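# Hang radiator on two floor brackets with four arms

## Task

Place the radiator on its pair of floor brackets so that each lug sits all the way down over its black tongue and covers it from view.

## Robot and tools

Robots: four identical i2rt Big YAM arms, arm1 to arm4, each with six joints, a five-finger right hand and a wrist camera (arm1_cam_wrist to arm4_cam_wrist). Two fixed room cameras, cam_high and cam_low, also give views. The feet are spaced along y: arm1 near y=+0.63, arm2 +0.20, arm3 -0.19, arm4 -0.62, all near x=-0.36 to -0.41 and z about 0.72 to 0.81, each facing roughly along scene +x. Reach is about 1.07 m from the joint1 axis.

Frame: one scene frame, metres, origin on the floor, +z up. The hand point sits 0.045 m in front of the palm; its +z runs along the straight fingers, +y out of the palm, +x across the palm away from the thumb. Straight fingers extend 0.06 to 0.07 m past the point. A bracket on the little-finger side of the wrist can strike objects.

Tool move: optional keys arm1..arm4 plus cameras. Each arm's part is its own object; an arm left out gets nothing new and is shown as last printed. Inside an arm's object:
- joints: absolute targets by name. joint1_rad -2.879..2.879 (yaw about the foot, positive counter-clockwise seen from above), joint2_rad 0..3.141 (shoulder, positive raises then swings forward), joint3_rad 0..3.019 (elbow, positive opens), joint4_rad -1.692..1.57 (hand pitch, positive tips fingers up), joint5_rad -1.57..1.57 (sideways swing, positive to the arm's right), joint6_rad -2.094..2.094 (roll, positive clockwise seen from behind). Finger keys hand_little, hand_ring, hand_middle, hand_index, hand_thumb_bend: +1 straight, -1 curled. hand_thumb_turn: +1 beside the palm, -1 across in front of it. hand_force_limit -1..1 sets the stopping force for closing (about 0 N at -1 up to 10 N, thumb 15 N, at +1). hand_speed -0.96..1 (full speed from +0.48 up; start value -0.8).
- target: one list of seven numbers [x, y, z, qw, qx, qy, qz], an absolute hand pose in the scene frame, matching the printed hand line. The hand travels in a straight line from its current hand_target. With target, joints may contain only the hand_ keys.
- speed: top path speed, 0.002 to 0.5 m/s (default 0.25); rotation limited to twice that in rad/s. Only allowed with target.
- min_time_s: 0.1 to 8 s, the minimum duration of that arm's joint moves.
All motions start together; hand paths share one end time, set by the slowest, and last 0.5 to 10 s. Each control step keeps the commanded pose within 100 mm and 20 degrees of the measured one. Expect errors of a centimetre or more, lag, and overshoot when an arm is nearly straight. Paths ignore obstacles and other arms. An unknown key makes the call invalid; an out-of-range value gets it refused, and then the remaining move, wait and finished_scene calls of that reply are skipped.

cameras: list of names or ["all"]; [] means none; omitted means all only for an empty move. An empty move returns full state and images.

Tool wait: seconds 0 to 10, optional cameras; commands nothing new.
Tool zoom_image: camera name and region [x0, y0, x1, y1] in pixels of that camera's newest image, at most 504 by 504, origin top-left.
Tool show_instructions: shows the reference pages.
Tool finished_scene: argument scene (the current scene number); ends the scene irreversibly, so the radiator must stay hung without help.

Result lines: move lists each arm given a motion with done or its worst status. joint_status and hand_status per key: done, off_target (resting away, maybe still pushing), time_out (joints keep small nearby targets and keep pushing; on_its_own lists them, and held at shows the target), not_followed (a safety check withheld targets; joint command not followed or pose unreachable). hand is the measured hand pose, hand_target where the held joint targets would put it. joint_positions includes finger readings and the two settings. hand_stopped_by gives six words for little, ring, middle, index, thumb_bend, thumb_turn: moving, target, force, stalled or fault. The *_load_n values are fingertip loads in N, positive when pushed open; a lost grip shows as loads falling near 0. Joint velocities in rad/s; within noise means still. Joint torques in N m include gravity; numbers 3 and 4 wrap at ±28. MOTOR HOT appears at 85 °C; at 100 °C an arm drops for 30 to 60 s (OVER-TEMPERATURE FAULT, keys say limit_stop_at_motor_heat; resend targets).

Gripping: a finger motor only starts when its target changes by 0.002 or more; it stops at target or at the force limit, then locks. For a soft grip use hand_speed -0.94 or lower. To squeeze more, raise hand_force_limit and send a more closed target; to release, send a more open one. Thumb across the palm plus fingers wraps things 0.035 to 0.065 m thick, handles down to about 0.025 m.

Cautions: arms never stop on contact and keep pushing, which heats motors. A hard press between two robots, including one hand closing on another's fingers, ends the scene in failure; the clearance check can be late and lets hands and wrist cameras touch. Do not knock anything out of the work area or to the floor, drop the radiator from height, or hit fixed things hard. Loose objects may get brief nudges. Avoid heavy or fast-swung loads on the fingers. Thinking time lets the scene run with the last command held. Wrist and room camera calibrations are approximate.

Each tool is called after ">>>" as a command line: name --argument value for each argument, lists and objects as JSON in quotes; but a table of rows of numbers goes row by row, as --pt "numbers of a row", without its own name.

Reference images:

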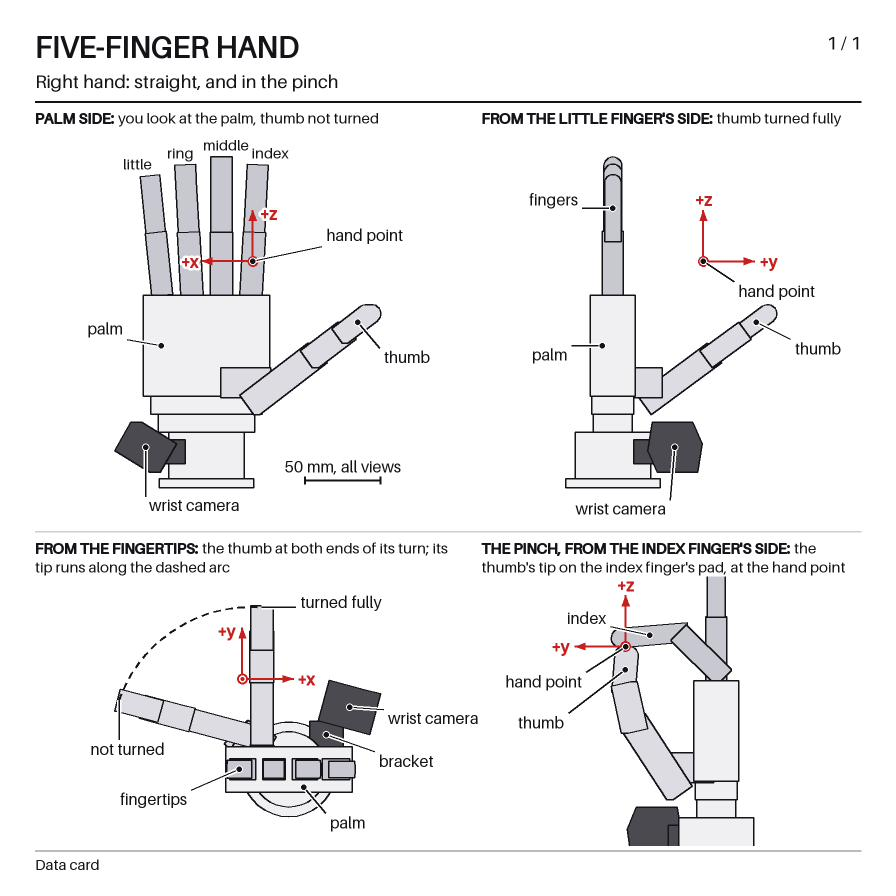

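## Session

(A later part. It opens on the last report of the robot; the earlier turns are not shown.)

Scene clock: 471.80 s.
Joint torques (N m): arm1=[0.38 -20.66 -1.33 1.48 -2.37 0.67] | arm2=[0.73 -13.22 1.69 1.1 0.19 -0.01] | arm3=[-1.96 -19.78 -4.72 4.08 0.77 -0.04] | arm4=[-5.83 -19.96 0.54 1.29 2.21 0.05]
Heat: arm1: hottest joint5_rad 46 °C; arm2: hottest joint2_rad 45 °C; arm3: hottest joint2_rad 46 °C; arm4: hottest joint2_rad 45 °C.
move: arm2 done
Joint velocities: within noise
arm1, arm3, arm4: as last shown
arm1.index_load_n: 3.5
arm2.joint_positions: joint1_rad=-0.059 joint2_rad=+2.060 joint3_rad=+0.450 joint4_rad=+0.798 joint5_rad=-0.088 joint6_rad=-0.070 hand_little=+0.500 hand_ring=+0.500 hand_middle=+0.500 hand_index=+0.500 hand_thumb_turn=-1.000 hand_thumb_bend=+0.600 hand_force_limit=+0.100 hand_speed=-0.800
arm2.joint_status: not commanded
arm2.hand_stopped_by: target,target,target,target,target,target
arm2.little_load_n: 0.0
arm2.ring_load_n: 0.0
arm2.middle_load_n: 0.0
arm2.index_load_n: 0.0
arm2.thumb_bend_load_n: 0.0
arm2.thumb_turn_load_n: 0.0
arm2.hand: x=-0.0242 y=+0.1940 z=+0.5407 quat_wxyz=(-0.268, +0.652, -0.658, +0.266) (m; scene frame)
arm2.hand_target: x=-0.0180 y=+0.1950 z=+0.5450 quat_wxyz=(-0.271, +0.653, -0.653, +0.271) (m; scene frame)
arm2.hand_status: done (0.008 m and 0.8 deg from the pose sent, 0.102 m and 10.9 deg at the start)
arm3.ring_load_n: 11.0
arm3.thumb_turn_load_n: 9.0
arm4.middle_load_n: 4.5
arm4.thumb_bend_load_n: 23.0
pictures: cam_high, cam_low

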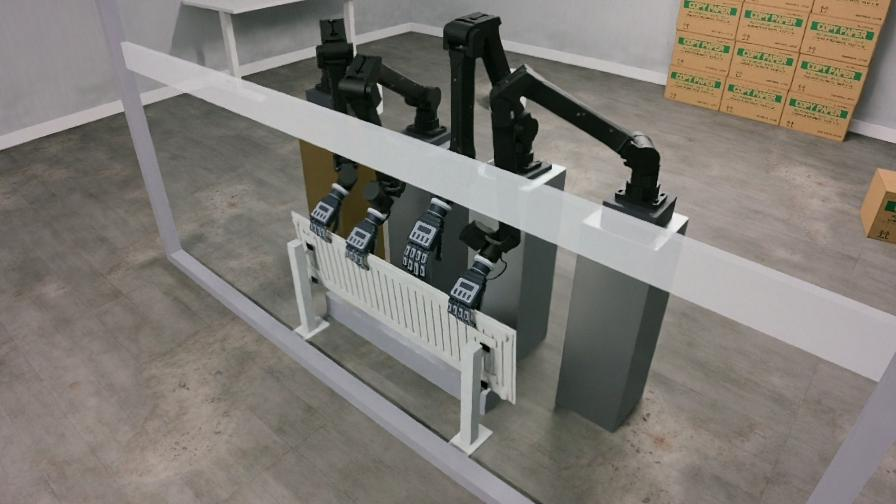

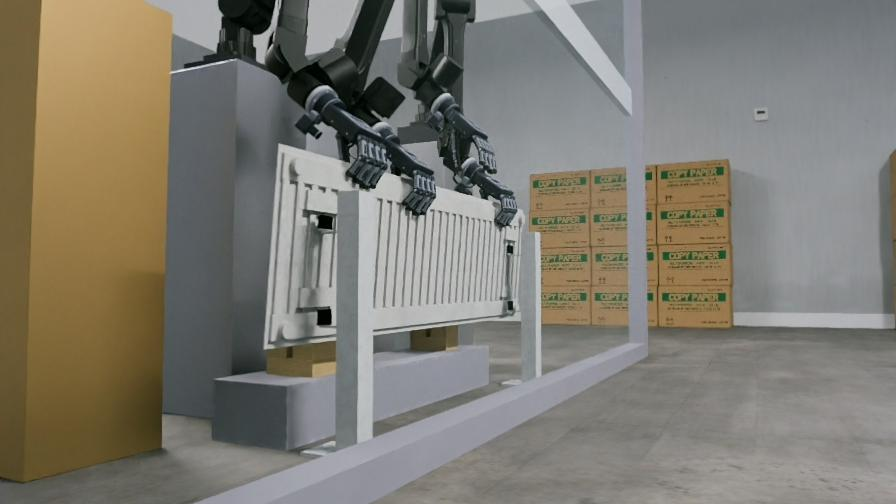

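>>> move --arm2 '{"target":[-0.190,0.195,0.540,-0.1228,0.6964,-0.6964,0.1228],"speed":0.2,"joints":{"hand_speed":-0.5,"hand_little":1,"hand_ring":1,"hand_middle":1,"hand_index":1}}' --cameras '["cam_high"]'

>>> move --arm2 '{"target":[-0.180,0.195,0.270,0.0,0.7071,-0.7071,0.0],"speed":0.15}' --cameras '["cam_high","arm2_cam_wrist","cam_low"]'

Scene clock: 474.77 s.
Joint torques (N m): arm1=[0.38 -20.78 -1.31 1.47 -2.37 0.66] | arm2=[-0.91 -10.93 0.55 0.54 0.2 -0.14] | arm3=[-2.02 -19.72 -4.72 4.07 0.76 -0.04] | arm4=[-5.77 -19.96 0.51 1.31 2.21 0.06]
Heat: arm1: hottest joint5_rad 46 °C; arm2: hottest joint2_rad 44 °C; arm3: hottest joint2_rad 46 °C; arm4: hottest joint2_rad 45 °C.
move: arm2 done
Joint velocities: within noise
arm1, arm3, arm4: as last shown
arm1.middle_load_n: 14.0
arm1.index_load_n: 4.0
arm2.joint_positions: joint1_rad=-0.089 joint2_rad=+1.890 joint3_rad=+0.279 joint4_rad=+0.367 joint5_rad=-0.064 joint6_rad=-0.130 hand_little=+1.000 hand_ring=+1.000 hand_middle=+1.000 hand_index=+1.000 hand_thumb_turn=-1.000 hand_thumb_bend=+0.600 hand_force_limit=+0.100 hand_speed=-0.500
arm2.joint_status: all done
arm2.hand_stopped_by: target,target,target,target,target,target
arm2.little_load_n: 0.0
arm2.ring_load_n: 0.0
arm2.middle_load_n: 0.0
arm2.index_load_n: 0.0
arm2.thumb_bend_load_n: 0.0
arm2.thumb_turn_load_n: 0.0
arm2.hand: x=-0.1911 y=+0.1987 z=+0.5372 quat_wxyz=(-0.124, +0.694, -0.699, +0.118) (m; scene frame)
arm2.hand_target: x=-0.1901 y=+0.1951 z=+0.5398 quat_wxyz=(-0.123, +0.696, -0.696, +0.123) (m; scene frame)
arm2.hand_status: done (0.005 m and 0.7 deg from the pose sent, 0.166 m and 24.4 deg at the start)
arm4.middle_load_n: 4.0
arm4.thumb_bend_load_n: 23.5
arm4.thumb_turn_load_n: 4.5
pictures: cam_high

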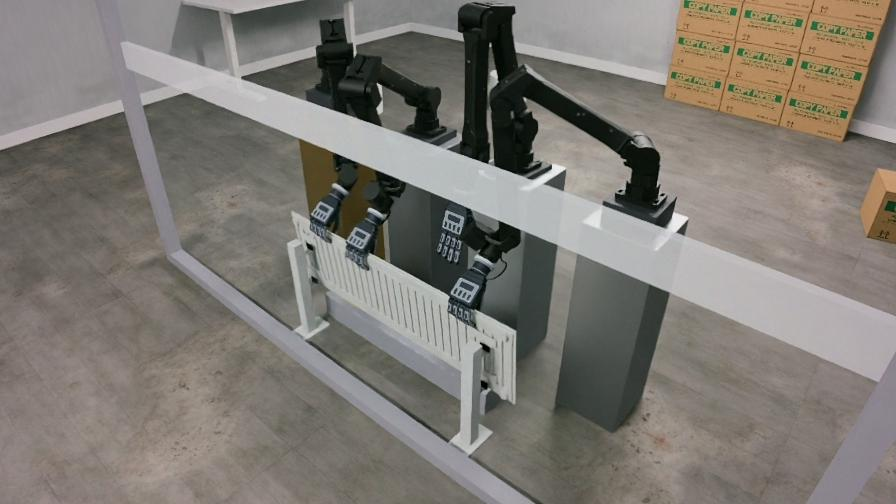

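Scene clock: 477.30 s.
Joint torques (N m): arm1=[0.38 -20.6 -1.33 1.62 -2.6 0.73] | arm2=[1.2 -11.75 -0.43 -0.76 0.25 0.27] | arm3=[-1.85 -19.66 -4.7 4.19 0.79 -0.05] | arm4=[-5.83 -19.9 0.51 1.32 2.26 0.05]
Heat: arm1: hottest joint5_rad 47 °C; arm2: hottest joint2_rad 44 °C; arm3: hottest joint2_rad 46 °C; arm4: hottest joint2_rad 45 °C.
move: arm2 off_target
Joint velocities: within noise
arm1, arm3, arm4: as last shown
arm1.joint_positions: joint1_rad=-0.942 joint2_rad=+2.594 joint3_rad=+0.930 joint4_rad=+0.810 joint5_rad=-0.685 joint6_rad=-0.605 hand_little=-0.227 hand_ring=-0.163 hand_middle=-0.162 hand_index=-0.160 hand_thumb_turn=-1.000 hand_thumb_bend=+0.299 hand_force_limit=+0.100 hand_speed=-0.920
arm1.little_load_n: 4.0
arm1.ring_load_n: 6.5
arm1.middle_load_n: 18.0
arm1.index_load_n: 5.5
arm1.thumb_bend_load_n: 25.5
arm1.hand: x=+0.0019 y=+0.3491 z=+0.4352 quat_wxyz=(-0.326, +0.617, -0.643, +0.317) (m; scene frame)
arm1.hand_target: x=+0.0344 y=+0.3527 z=+0.4800 quat_wxyz=(-0.367, +0.608, -0.623, +0.329) (m; scene frame)
arm2.joint_positions: joint1_rad=-0.058 joint2_rad=+2.801 joint3_rad=+0.944 joint4_rad=+0.310 joint5_rad=-0.011 joint6_rad=-0.123 hand_little=+1.000 hand_ring=+1.000 hand_middle=+1.000 hand_index=+1.000 hand_thumb_turn=-1.000 hand_thumb_bend=+0.600 hand_force_limit=+0.100 hand_speed=-0.500
arm2.joint_status: not commanded
arm2.hand_stopped_by: target,target,target,target,target,target
arm2.little_load_n: 0.5
arm2.ring_load_n: 0.0
arm2.middle_load_n: 0.0
arm2.index_load_n: 0.0
arm2.thumb_bend_load_n: 0.0
arm2.thumb_turn_load_n: 0.0
arm2.hand: x=-0.1681 y=+0.1908 z=+0.2804 quat_wxyz=(-0.012, +0.709, -0.705, +0.013) (m; scene frame)
arm2.hand_target: x=-0.1801 y=+0.1948 z=+0.2707 quat_wxyz=(+0.000, +0.707, -0.707, +0.000) (m; scene frame)
arm2.hand_status: off_target (0.016 m and 2.1 deg from the pose sent, 0.268 m and 19.7 deg at the start)
arm3.joint_positions: joint1_rad=+0.163 joint2_rad=+2.592 joint3_rad=+0.649 joint4_rad=+1.246 joint5_rad=+0.182 joint6_rad=+0.114 hand_little=-0.232 hand_ring=-0.221 hand_middle=-0.107 hand_index=-0.124 hand_thumb_turn=-0.999 hand_thumb_bend=+0.186 hand_force_limit=+0.100 hand_speed=-0.920
arm3.little_load_n: 1.5
arm3.ring_load_n: 12.5
arm3.middle_load_n: 11.0
arm3.index_load_n: 8.5
arm3.hand: x=-0.0029 y=-0.0858 z=+0.4297 quat_wxyz=(-0.303, +0.648, -0.626, +0.310) (m; scene frame)
arm3.hand_target: x=+0.0398 y=-0.0851 z=+0.4927 quat_wxyz=(-0.353, +0.612, -0.612, +0.354) (m; scene frame)
arm4.joint_positions: joint1_rad=+0.976 joint2_rad=+2.668 joint3_rad=+0.989 joint4_rad=+0.760 joint5_rad=+0.717 joint6_rad=+0.670 hand_little=-0.228 hand_ring=-0.154 hand_middle=-0.117 hand_index=-0.149 hand_thumb_turn=-1.000 hand_thumb_bend=+0.274 hand_force_limit=+0.200 hand_speed=-0.920
arm4.middle_load_n: 5.0
arm4.index_load_n: 8.5
arm4.thumb_bend_load_n: 22.5
arm4.hand: x=-0.0058 y=-0.2768 z=+0.4425 quat_wxyz=(-0.306, +0.642, -0.623, +0.326) (m; scene frame)
arm4.hand_target: x=+0.0349 y=-0.2715 z=+0.4744 quat_wxyz=(-0.328, +0.605, -0.638, +0.347) (m; scene frame)
pictures: arm2_cam_wrist, cam_high, cam_low
camera_calibration:
arm2_cam_wrist: T_world_to_cam=[[-0.954984, -0.286298, -0.0777056, -0.0795888], [-0.283563, 0.804002, 0.522659, -0.348805], [-0.0871608, 0.521165, -0.848993, 0.238161], [0, 0, 0, 1]] pos_world=[-0.154156, 0.133533, 0.378318]

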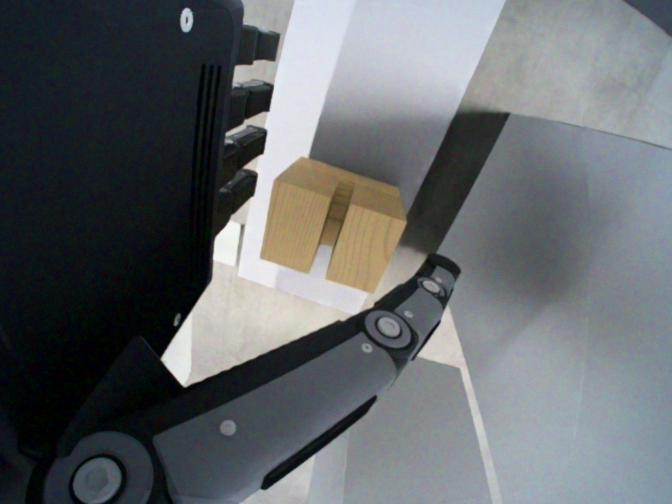

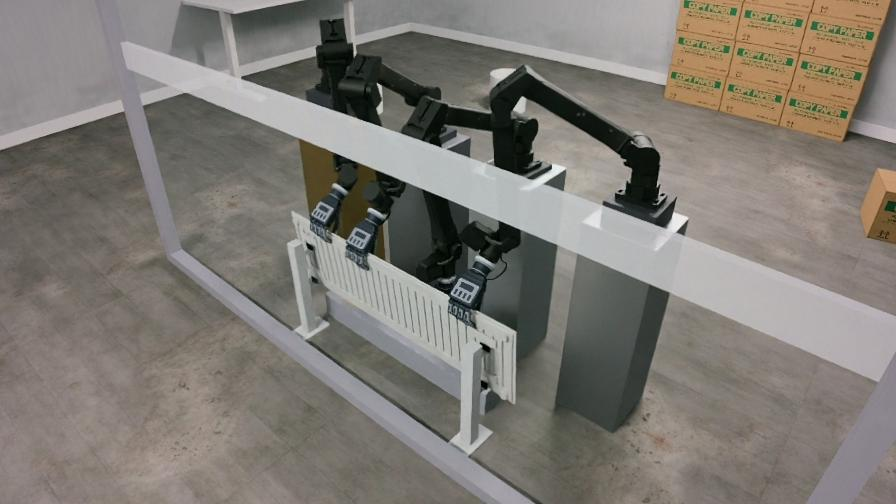

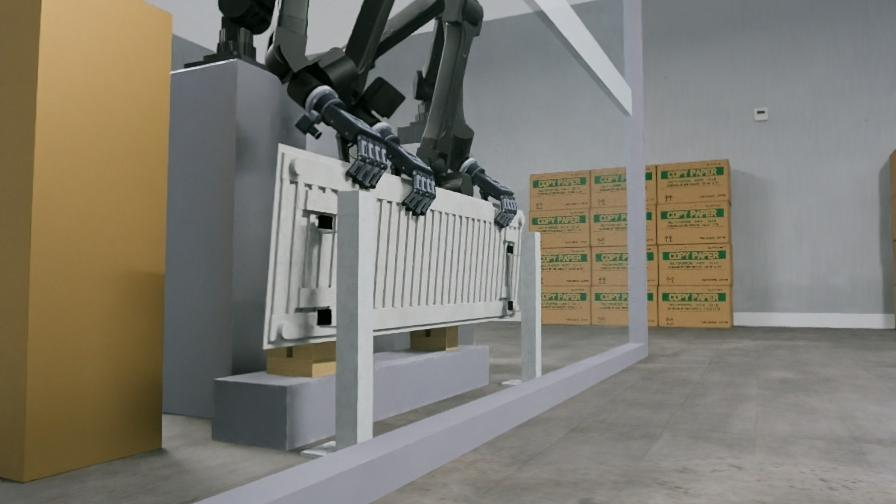

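>>> move --arm2 '{"target":[-0.130,0.190,0.250,0.0,0.7071,-0.7071,0.0],"speed":0.06}' --cameras '["arm2_cam_wrist","cam_low"]'

>>> zoom_image --camera "cam_low" --region '[290, 280, 350, 340]'

Scene clock: 479.47 s.
Joint torques (N m): arm1=[-0.56 -20.37 -1.02 1.59 -2.07 0.68] | arm2=[0.32 -13.27 6.89 -1.43 0.22 0.16] | arm3=[-1.73 -19.84 -5.68 5.03 0.85 0.13] | arm4=[-5.54 -19.25 0.54 1.43 1.91 0.15]
Heat: arm1: hottest joint5_rad 47 °C; arm2: hottest joint2_rad 44 °C; arm3: hottest joint2_rad 46 °C; arm4: hottest joint2_rad 45 °C.
move: arm2 off_target
Joint velocities: within noise
arm1, arm3, arm4: as last shown
arm1.joint_positions: joint1_rad=-0.930 joint2_rad=+2.592 joint3_rad=+0.926 joint4_rad=+0.810 joint5_rad=-0.699 joint6_rad=-0.600 hand_little=-0.228 hand_ring=-0.164 hand_middle=-0.161 hand_index=-0.160 hand_thumb_turn=-1.000 hand_thumb_bend=+0.299 hand_force_limit=+0.100 hand_speed=-0.920
arm1.little_load_n: 0.0
arm1.ring_load_n: 0.0
arm1.middle_load_n: 31.0
arm1.index_load_n: 5.0
arm1.thumb_bend_load_n: 30.0
arm1.thumb_turn_load_n: 0.5
arm1.hand: x=+0.0057 y=+0.3568 z=+0.4375 quat_wxyz=(-0.335, +0.619, -0.638, +0.313) (m; scene frame)
arm1.hand_target: x=+0.0345 y=+0.3526 z=+0.4801 quat_wxyz=(-0.367, +0.608, -0.623, +0.329) (m; scene frame)
arm2.joint_positions: joint1_rad=-0.055 joint2_rad=+2.826 joint3_rad=+1.000 joint4_rad=+0.189 joint5_rad=-0.010 joint6_rad=-0.122 hand_little=+1.000 hand_ring=+1.000 hand_middle=+1.000 hand_index=+1.000 hand_thumb_turn=-1.000 hand_thumb_bend=+0.600 hand_force_limit=+0.100 hand_speed=-0.500
arm2.joint_status: not commanded
arm2.hand_stopped_by: target,target,target,target,target,target
arm2.little_load_n: 0.0
arm2.ring_load_n: 0.0
arm2.middle_load_n: 0.0
arm2.index_load_n: 0.0
arm2.thumb_bend_load_n: 0.0
arm2.thumb_turn_load_n: 0.0
arm2.hand: x=-0.1793 y=+0.1927 z=+0.2736 quat_wxyz=(+0.016, +0.709, -0.704, -0.022) (m; scene frame)
arm2.hand_target: x=-0.1305 y=+0.1899 z=+0.2556 quat_wxyz=(-0.001, +0.707, -0.707, +0.001) (m; scene frame)
arm2.hand_status: off_target (0.055 m and 3.1 deg from the pose sent, 0.049 m and 2.1 deg at the start)
arm3.joint_positions: joint1_rad=+0.163 joint2_rad=+2.592 joint3_rad=+0.663 joint4_rad=+1.225 joint5_rad=+0.181 joint6_rad=+0.097 hand_little=-0.232 hand_ring=-0.220 hand_middle=-0.107 hand_index=-0.124 hand_thumb_turn=-0.999 hand_thumb_bend=+0.187 hand_force_limit=+0.100 hand_speed=-0.920
arm3.little_load_n: 2.0
arm3.ring_load_n: 19.0
arm3.middle_load_n: 14.0
arm3.index_load_n: 14.0
arm3.thumb_bend_load_n: 39.0
arm3.thumb_turn_load_n: 8.5
arm3.hand: x=+0.0001 y=-0.0857 z=+0.4262 quat_wxyz=(-0.298, +0.655, -0.621, +0.310) (m; scene frame)
arm3.hand_target: x=+0.0398 y=-0.0851 z=+0.4926 quat_wxyz=(-0.353, +0.612, -0.612, +0.354) (m; scene frame)
arm4.joint_positions: joint1_rad=+0.972 joint2_rad=+2.659 joint3_rad=+0.989 joint4_rad=+0.758 joint5_rad=+0.726 joint6_rad=+0.660 hand_little=-0.228 hand_ring=-0.154 hand_middle=-0.117 hand_index=-0.149 hand_thumb_turn=-1.000 hand_thumb_bend=+0.274 hand_force_limit=+0.200 hand_speed=-0.920
arm4.little_load_n: 3.5
arm4.ring_load_n: 1.5
arm4.middle_load_n: 4.5
arm4.index_load_n: 8.0
arm4.thumb_bend_load_n: 21.5
arm4.hand: x=-0.0011 y=-0.2763 z=+0.4469 quat_wxyz=(-0.307, +0.641, -0.621, +0.331) (m; scene frame)
arm4.hand_target: x=+0.0349 y=-0.2714 z=+0.4745 quat_wxyz=(-0.328, +0.605, -0.637, +0.347) (m; scene frame)
pictures: arm2_cam_wrist, cam_low
camera_calibration:
arm2_cam_wrist: T_world_to_cam=[[-0.958125, -0.286299, 0.00542583, -0.113642], [-0.235464, 0.798503, 0.554031, -0.348897], [-0.162951, 0.529553, -0.832479, 0.210789], [0, 0, 0, 1]] pos_world=[-0.156688, 0.134436, 0.369393]

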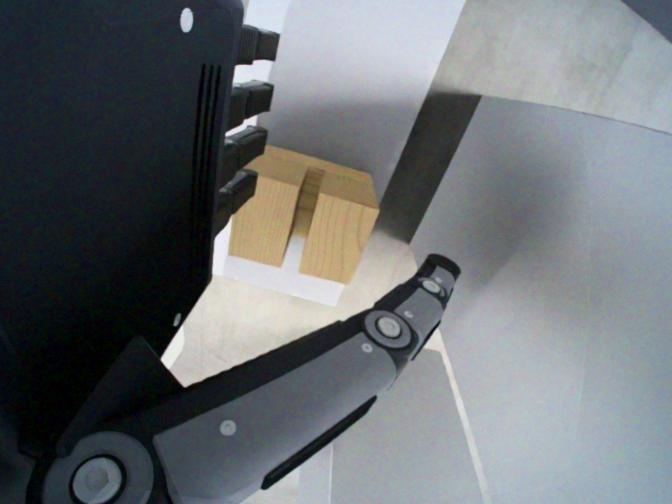

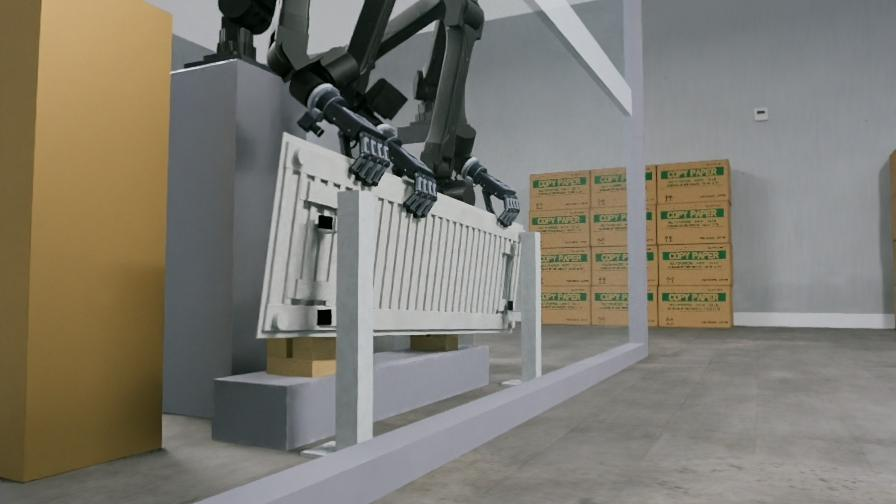

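Scaled by 8.400 from the camera's 896x504 image, which has a finer 1280x720 frame.

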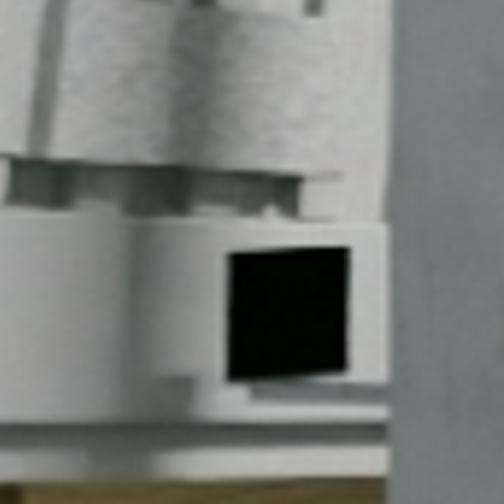

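>>> zoom_image --camera "cam_low" --region '[430, 160, 550, 330]'

>>> zoom_image --camera "cam_low" --region '[290, 180, 350, 240]'

Scaled by 2.965 from the camera's 896x504 image, which has a finer 1280x720 frame.

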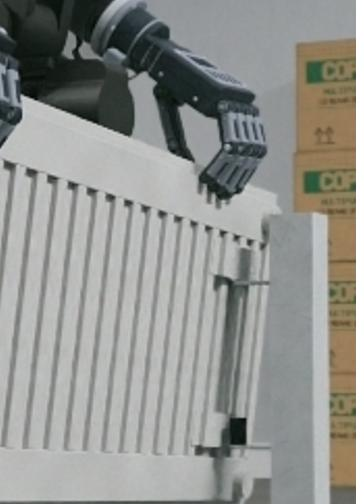

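Scaled by 8.400 from the camera's 896x504 image, which has a finer 1280x720 frame.

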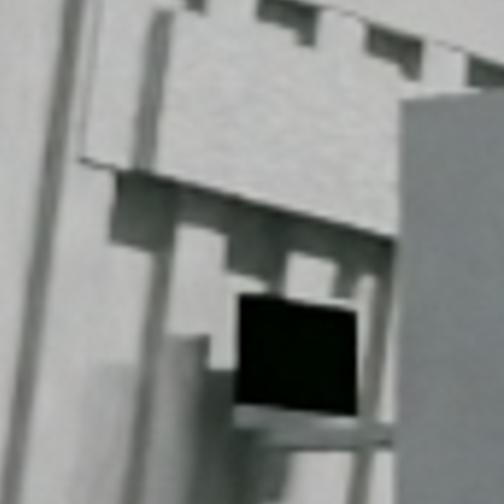

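>>> move --arm1 '{"target":[0.020,0.352,0.445,-0.3088,0.6361,-0.6361,0.3088],"speed":0.05}' --arm2 '{"target":[-0.215,0.190,0.300,0.0,0.7071,-0.7071,0.0],"speed":0.1}' --arm3 '{"target":[0.042,-0.085,0.445,-0.3374,0.6214,-0.6214,0.3374],"speed":0.05}' --arm4 '{"target":[0.038,-0.270,0.425,-0.3105,0.6143,-0.6472,0.3271],"speed":0.05}' --cameras '["cam_low"]'

>>> zoom_image --camera "cam_low" --region '[270, 180, 390, 350]'

Scene clock: 484.43 s.
Joint torques (N m): arm1=[-0.56 -16.5 0.59 0.65 -0.59 0.04] | arm2=[-0.79 -15.09 -4.18 0.51 0.26 -0.08] | arm3=[-1.61 -16.79 -3.28 4.08 0.67 0.09] | arm4=[-5.19 -17.2 2.17 1.47 1.81 0.23]
Heat: arm1: hottest joint5_rad 46 °C; arm2: hottest joint2_rad 44 °C; arm3: hottest joint2_rad 46 °C; arm4: hottest joint2_rad 45 °C.
move: arm1 off_target; arm2 done; arm3 off_target; arm4 off_target
Joint velocities: within noise
arm1.joint_positions: joint1_rad=-0.905 joint2_rad=+2.577 joint3_rad=+0.934 joint4_rad=+0.750 joint5_rad=-0.621 joint6_rad=-0.633 hand_little=-0.228 hand_ring=-0.164 hand_middle=-0.161 hand_index=-0.160 hand_thumb_turn=-1.000 hand_thumb_bend=+0.299 hand_force_limit=+0.100 hand_speed=-0.920
arm1.joint_status: not commanded
arm1.hand_stopped_by: force,force,force,force,force,target
arm1.little_load_n: 0.5
arm1.ring_load_n: 0.0
arm1.middle_load_n: 33.0
arm1.index_load_n: 0.0
arm1.thumb_bend_load_n: 35.0
arm1.thumb_turn_load_n: -2.0
arm1.hand: x=+0.0045 y=+0.3535 z=+0.4306 quat_wxyz=(-0.301, +0.634, -0.645, +0.302) (m; scene frame)
arm1.hand_target: x=+0.0197 y=+0.3524 z=+0.4446 quat_wxyz=(-0.309, +0.636, -0.636, +0.309) (m; scene frame)
arm1.hand_status: off_target (0.021 m and 1.6 deg from the pose sent, 0.017 m and 3.6 deg at the start)
arm2.joint_positions: joint1_rad=-0.074 joint2_rad=+2.805 joint3_rad=+0.847 joint4_rad=+0.362 joint5_rad=-0.010 joint6_rad=-0.126 hand_little=+1.000 hand_ring=+1.000 hand_middle=+1.000 hand_index=+1.000 hand_thumb_turn=-1.000 hand_thumb_bend=+0.600 hand_force_limit=+0.100 hand_speed=-0.500
arm2.joint_status: not commanded
arm2.hand_stopped_by: target,target,target,target,target,target
arm2.little_load_n: 0.0
arm2.ring_load_n: 0.0
arm2.middle_load_n: 0.0
arm2.index_load_n: 0.0
arm2.thumb_bend_load_n: 0.0
arm2.thumb_turn_load_n: 0.0
arm2.hand: x=-0.2176 y=+0.1935 z=+0.2940 quat_wxyz=(+0.003, +0.705, -0.710, -0.006) (m; scene frame)
arm2.hand_target: x=-0.2152 y=+0.1901 z=+0.2999 quat_wxyz=(+0.000, +0.707, -0.707, +0.000) (m; scene frame)
arm2.hand_status: done (0.007 m and 0.9 deg from the pose sent, 0.044 m and 3.2 deg at the start)
arm3.joint_positions: joint1_rad=+0.153 joint2_rad=+2.671 joint3_rad=+0.727 joint4_rad=+1.225 joint5_rad=+0.172 joint6_rad=+0.108 hand_little=-0.232 hand_ring=-0.220 hand_middle=-0.107 hand_index=-0.124 hand_thumb_turn=-1.000 hand_thumb_bend=+0.188 hand_force_limit=+0.100 hand_speed=-0.920
arm3.joint_status: not commanded
arm3.hand_stopped_by: force,force,force,force,force,target
arm3.little_load_n: 5.5
arm3.ring_load_n: 21.0
arm3.middle_load_n: 13.5
arm3.index_load_n: 6.5
arm3.thumb_bend_load_n: 44.0
arm3.thumb_turn_load_n: 5.0
arm3.hand: x=+0.0026 y=-0.0872 z=+0.3975 quat_wxyz=(-0.295, +0.653, -0.628, +0.303) (m; scene frame)
arm3.hand_target: x=+0.0405 y=-0.0852 z=+0.4421 quat_wxyz=(-0.337, +0.622, -0.621, +0.337) (m; scene frame)
arm3.hand_status: off_target (0.062 m and 7.2 deg from the pose sent, 0.046 m and 6.7 deg at the start)
arm4.joint_positions: joint1_rad=+0.946 joint2_rad=+2.735 joint3_rad=+1.065 joint4_rad=+0.715 joint5_rad=+0.676 joint6_rad=+0.671 hand_little=-0.228 hand_ring=-0.154 hand_middle=-0.117 hand_index=-0.150 hand_thumb_turn=-1.000 hand_thumb_bend=+0.275 hand_force_limit=+0.200 hand_speed=-0.920
arm4.joint_status: not commanded
arm4.hand_stopped_by: force,force,force,force,force,target
arm4.little_load_n: 2.0
arm4.ring_load_n: 3.5
arm4.middle_load_n: 7.0
arm4.index_load_n: 3.5
arm4.thumb_bend_load_n: 25.5
arm4.thumb_turn_load_n: 2.5
arm4.hand: x=+0.0008 y=-0.2791 z=+0.4102 quat_wxyz=(-0.288, +0.649, -0.631, +0.314) (m; scene frame)
arm4.hand_target: x=+0.0370 y=-0.2713 z=+0.4261 quat_wxyz=(-0.310, +0.614, -0.647, +0.327) (m; scene frame)
arm4.hand_status: off_target (0.041 m and 5.3 deg from the pose sent, 0.045 m and 4.3 deg at the start)
pictures: cam_low

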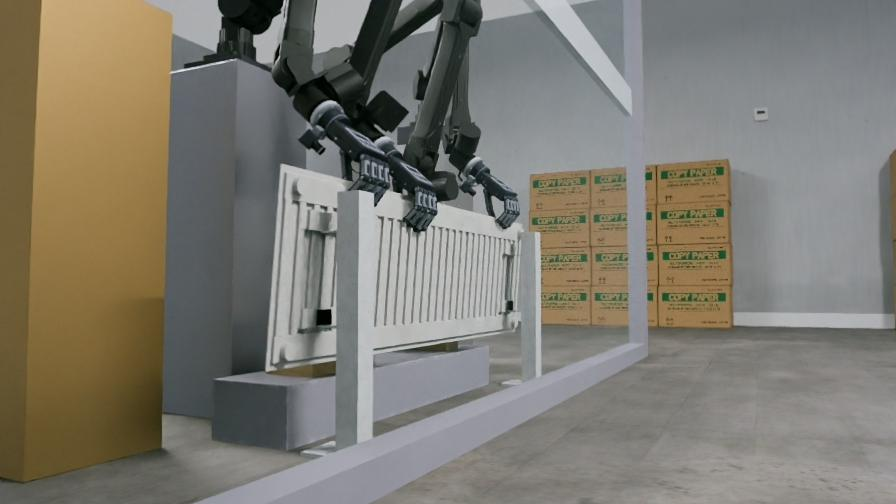

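Scaled by 2.965 from the camera's 896x504 image, which has a finer 1280x720 frame.

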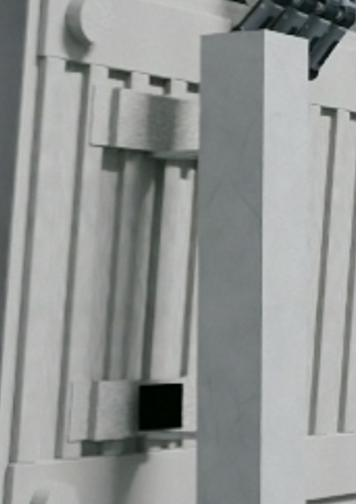

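>>> move --arm1 '{"target":[0.008,0.352,0.432,-0.3088,0.6361,-0.6361,0.3088],"speed":0.06}' --arm3 '{"target":[0.010,-0.085,0.406,-0.3088,0.6361,-0.6361,0.3088],"speed":0.08}' --arm4 '{"target":[0.010,-0.274,0.412,-0.2909,0.6239,-0.6575,0.3065],"speed":0.08}' --cameras '[]'

>>> move --arm1 '{"joints":{"hand_speed":-0.7,"hand_little":0.4,"hand_ring":0.4,"hand_middle":0.4,"hand_index":0.4,"hand_thumb_bend":0.5}}' --arm3 '{"joints":{"hand_speed":-0.7,"hand_little":0.4,"hand_ring":0.4,"hand_middle":0.4,"hand_index":0.4,"hand_thumb_bend":0.5}}' --arm4 '{"joints":{"hand_speed":-0.7,"hand_little":0.4,"hand_ring":0.4,"hand_middle":0.4,"hand_index":0.4,"hand_thumb_bend":0.5}}' --cameras '["cam_low","cam_high"]'

>>> zoom_image --camera "cam_low" --region '[290, 280, 350, 340]'

>>> zoom_image --camera "cam_low" --region '[290, 180, 350, 240]'

>>> zoom_image --camera "cam_low" --region '[490, 220, 550, 320]'

Scene clock: 486.50 s.
Joint torques (N m): arm1=[-1.96 -13.98 0.94 1.42 -0.78 -0.04] | arm2=[-0.32 -14.92 -4.15 0.44 0.23 -0.11] | arm3=[-0.91 -11.99 -2.24 2.65 0.56 0.3] | arm4=[-2.84 -16.32 0.98 0.51 0.71 0.64]
Heat: arm1: hottest joint5_rad 46 °C; arm2: hottest joint2_rad 44 °C; arm3: hottest joint2_rad 46 °C; arm4: hottest joint2_rad 45 °C.
move: arm1 done; arm3 off_target; arm4 off_target
Joint velocities: within noise
arm1.joint_positions: joint1_rad=-0.909 joint2_rad=+2.579 joint3_rad=+0.934 joint4_rad=+0.750 joint5_rad=-0.630 joint6_rad=-0.648 hand_little=-0.228 hand_ring=-0.164 hand_middle=-0.161 hand_index=-0.160 hand_thumb_turn=-1.000 hand_thumb_bend=+0.299 hand_force_limit=+0.100 hand_speed=-0.920
arm1.joint_status: not commanded
arm1.hand_stopped_by: force,force,force,force,force,target
arm1.little_load_n: 0.0
arm1.ring_load_n: 0.0
arm1.middle_load_n: 31.0
arm1.index_load_n: 0.0
arm1.thumb_bend_load_n: 35.5
arm1.thumb_turn_load_n: -0.5
arm1.hand: x=+0.0034 y=+0.3531 z=+0.4304 quat_wxyz=(-0.302, +0.638, -0.640, +0.304) (m; scene frame)
arm1.hand_target: x=+0.0079 y=+0.3521 z=+0.4320 quat_wxyz=(-0.309, +0.636, -0.636, +0.309) (m; scene frame)
arm1.hand_status: done (0.005 m and 1.0 deg from the pose sent, 0.004 m and 1.5 deg at the start)
arm2: as last shown
arm3.joint_positions: joint1_rad=+0.153 joint2_rad=+2.678 joint3_rad=+0.729 joint4_rad=+1.225 joint5_rad=+0.172 joint6_rad=+0.112 hand_little=-0.232 hand_ring=-0.220 hand_middle=-0.107 hand_index=-0.124 hand_thumb_turn=-1.000 hand_thumb_bend=+0.188 hand_force_limit=+0.100 hand_speed=-0.920
arm3.joint_status: not commanded
arm3.hand_stopped_by: force,force,force,force,force,target
arm3.little_load_n: 2.5
arm3.ring_load_n: 17.5
arm3.middle_load_n: 12.5
arm3.index_load_n: 5.5
arm3.thumb_bend_load_n: 45.5
arm3.thumb_turn_load_n: 4.5
arm3.hand: x=+0.0005 y=-0.0874 z=+0.3948 quat_wxyz=(-0.294, +0.652, -0.630, +0.301) (m; scene frame)
arm3.hand_target: x=+0.0099 y=-0.0851 z=+0.4058 quat_wxyz=(-0.309, +0.636, -0.636, +0.309) (m; scene frame)
arm3.hand_status: off_target (0.015 m and 2.7 deg from the pose sent, 0.011 m and 2.7 deg at the start)
arm4.joint_positions: joint1_rad=+0.946 joint2_rad=+2.732 joint3_rad=+1.068 joint4_rad=+0.688 joint5_rad=+0.674 joint6_rad=+0.694 hand_little=-0.228 hand_ring=-0.154 hand_middle=-0.117 hand_index=-0.150 hand_thumb_turn=-1.000 hand_thumb_bend=+0.275 hand_force_limit=+0.200 hand_speed=-0.920
arm4.joint_status: not commanded
arm4.hand_stopped_by: force,force,force,force,force,target
arm4.little_load_n: 2.5
arm4.ring_load_n: 4.0
arm4.middle_load_n: 6.0
arm4.index_load_n: 1.0
arm4.thumb_bend_load_n: 28.5
arm4.thumb_turn_load_n: 1.0
arm4.hand: x=-0.0010 y=-0.2801 z=+0.4087 quat_wxyz=(-0.282, +0.647, -0.637, +0.311) (m; scene frame)
arm4.hand_target: x=+0.0100 y=-0.2743 z=+0.4123 quat_wxyz=(-0.291, +0.624, -0.657, +0.306) (m; scene frame)
arm4.hand_status: off_target (0.013 m and 3.7 deg from the pose sent, 0.011 m and 4.3 deg at the start)
pictures: none
No camera images: "cameras" was empty.

Scene clock: 487.73 s.
Joint torques (N m): arm1=[-1.67 -14.04 0.95 1.33 -0.44 -0.03] | arm2=[-0.67 -14.8 -4.34 0.36 0.24 -0.06] | arm3=[-0.73 -11.99 -1.89 2.33 0.37 0.08] | arm4=[-2.73 -16.32 0.4 0.81 0.65 0.27]
Heat: arm1: hottest joint2_rad 45 °C; arm2: hottest joint2_rad 44 °C; arm3: hottest joint2_rad 46 °C; arm4: hottest joint2_rad 45 °C.
move: arm1 done; arm3 done; arm4 done
Joint velocities: within noise
arm1.joint_positions: joint1_rad=-0.913 joint2_rad=+2.579 joint3_rad=+0.934 joint4_rad=+0.750 joint5_rad=-0.640 joint6_rad=-0.648 hand_little=+0.400 hand_ring=+0.400 hand_middle=+0.400 hand_index=+0.400 hand_thumb_turn=-1.000 hand_thumb_bend=+0.500 hand_force_limit=+0.100 hand_speed=-0.700
arm1.joint_status: all done
arm1.hand_stopped_by: target,target,target,target,target,target
arm1.little_load_n: 0.0
arm1.ring_load_n: 0.0
arm1.middle_load_n: 0.0
arm1.index_load_n: 0.0
arm1.thumb_bend_load_n: 0.0
arm1.thumb_turn_load_n: 0.0
arm1.hand: x=+0.0029 y=+0.3535 z=+0.4310 quat_wxyz=(-0.306, +0.637, -0.639, +0.304) (m; scene frame)
arm1.hand_target: x=+0.0079 y=+0.3520 z=+0.4321 quat_wxyz=(-0.309, +0.636, -0.636, +0.309) (m; scene frame)
arm1.hand_status: not commanded
arm2: as last shown
arm2.little_load_n: 0.5
arm2.thumb_bend_load_n: -0.5
arm3.joint_positions: joint1_rad=+0.153 joint2_rad=+2.679 joint3_rad=+0.724 joint4_rad=+1.234 joint5_rad=+0.177 joint6_rad=+0.131 hand_little=+0.400 hand_ring=+0.400 hand_middle=+0.400 hand_index=+0.400 hand_thumb_turn=-1.000 hand_thumb_bend=+0.500 hand_force_limit=+0.100 hand_speed=-0.700
arm3.joint_status: all done
arm3.hand_stopped_by: target,target,target,target,target,target
arm3.little_load_n: 0.0
arm3.ring_load_n: 0.0
arm3.middle_load_n: 0.0
arm3.index_load_n: 0.0
arm3.thumb_bend_load_n: 0.0
arm3.thumb_turn_load_n: 0.0
arm3.hand: x=+0.0000 y=-0.0876 z=+0.3962 quat_wxyz=(-0.297, +0.645, -0.637, +0.301) (m; scene frame)
arm3.hand_target: x=+0.0100 y=-0.0850 z=+0.4059 quat_wxyz=(-0.309, +0.636, -0.636, +0.308) (m; scene frame)
arm3.hand_status: not commanded
arm4.joint_positions: joint1_rad=+0.945 joint2_rad=+2.732 joint3_rad=+1.077 joint4_rad=+0.681 joint5_rad=+0.675 joint6_rad=+0.732 hand_little=+0.400 hand_ring=+0.400 hand_middle=+0.400 hand_index=+0.400 hand_thumb_turn=-1.000 hand_thumb_bend=+0.500 hand_force_limit=+0.200 hand_speed=-0.700
arm4.joint_status: all done
arm4.hand_stopped_by: target,target,target,target,target,target
arm4.little_load_n: 0.0
arm4.ring_load_n: 0.0
arm4.middle_load_n: 0.0
arm4.index_load_n: 0.0
arm4.thumb_bend_load_n: 0.0
arm4.thumb_turn_load_n: 0.0
arm4.hand: x=+0.0028 y=-0.2753 z=+0.4095 quat_wxyz=(-0.288, +0.633, -0.650, +0.306) (m; scene frame)
arm4.hand_target: x=+0.0099 y=-0.2743 z=+0.4122 quat_wxyz=(-0.291, +0.624, -0.657, +0.306) (m; scene frame)
arm4.hand_status: not commanded
pictures: cam_high, cam_low

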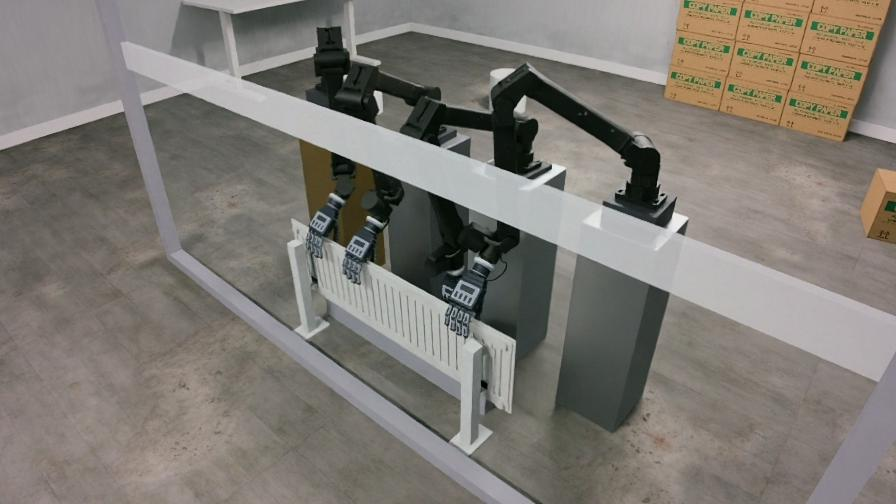

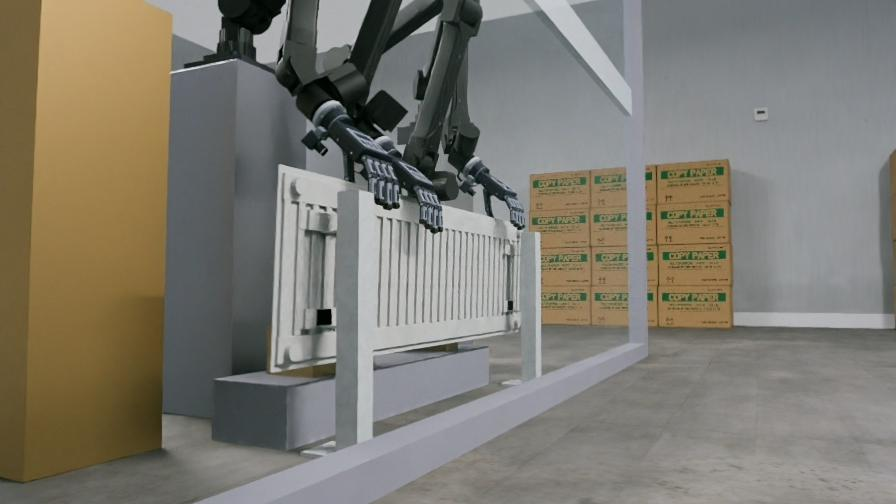

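Scaled by 8.400 from the camera's 896x504 image, which has a finer 1280x720 frame.

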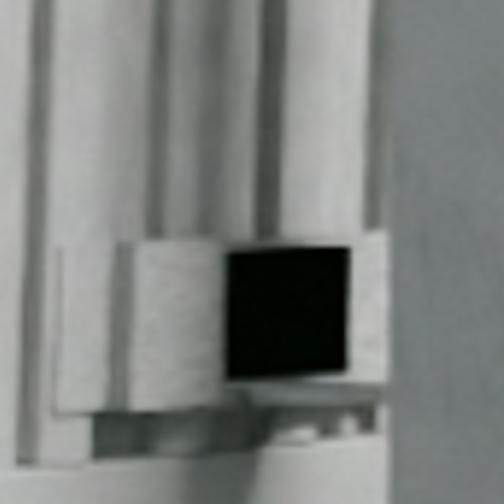

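Scaled by 8.400 from the camera's 896x504 image, which has a finer 1280x720 frame.

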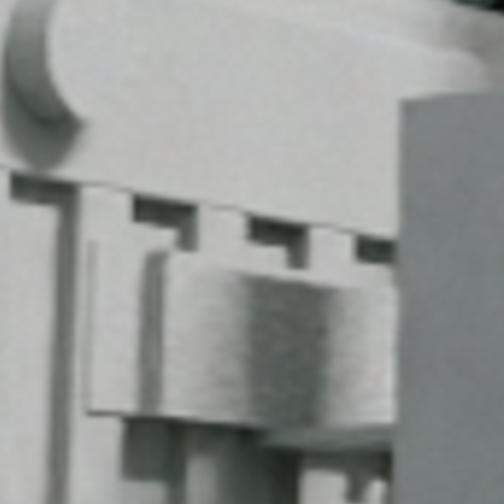

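Scaled by 5.040 from the camera's 896x504 image, which has a finer 1280x720 frame.

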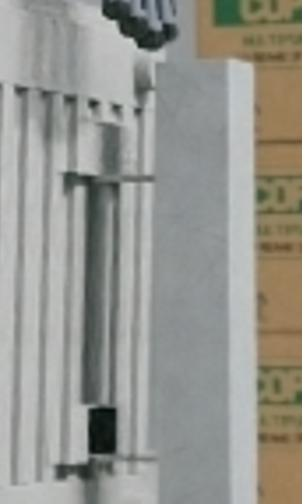

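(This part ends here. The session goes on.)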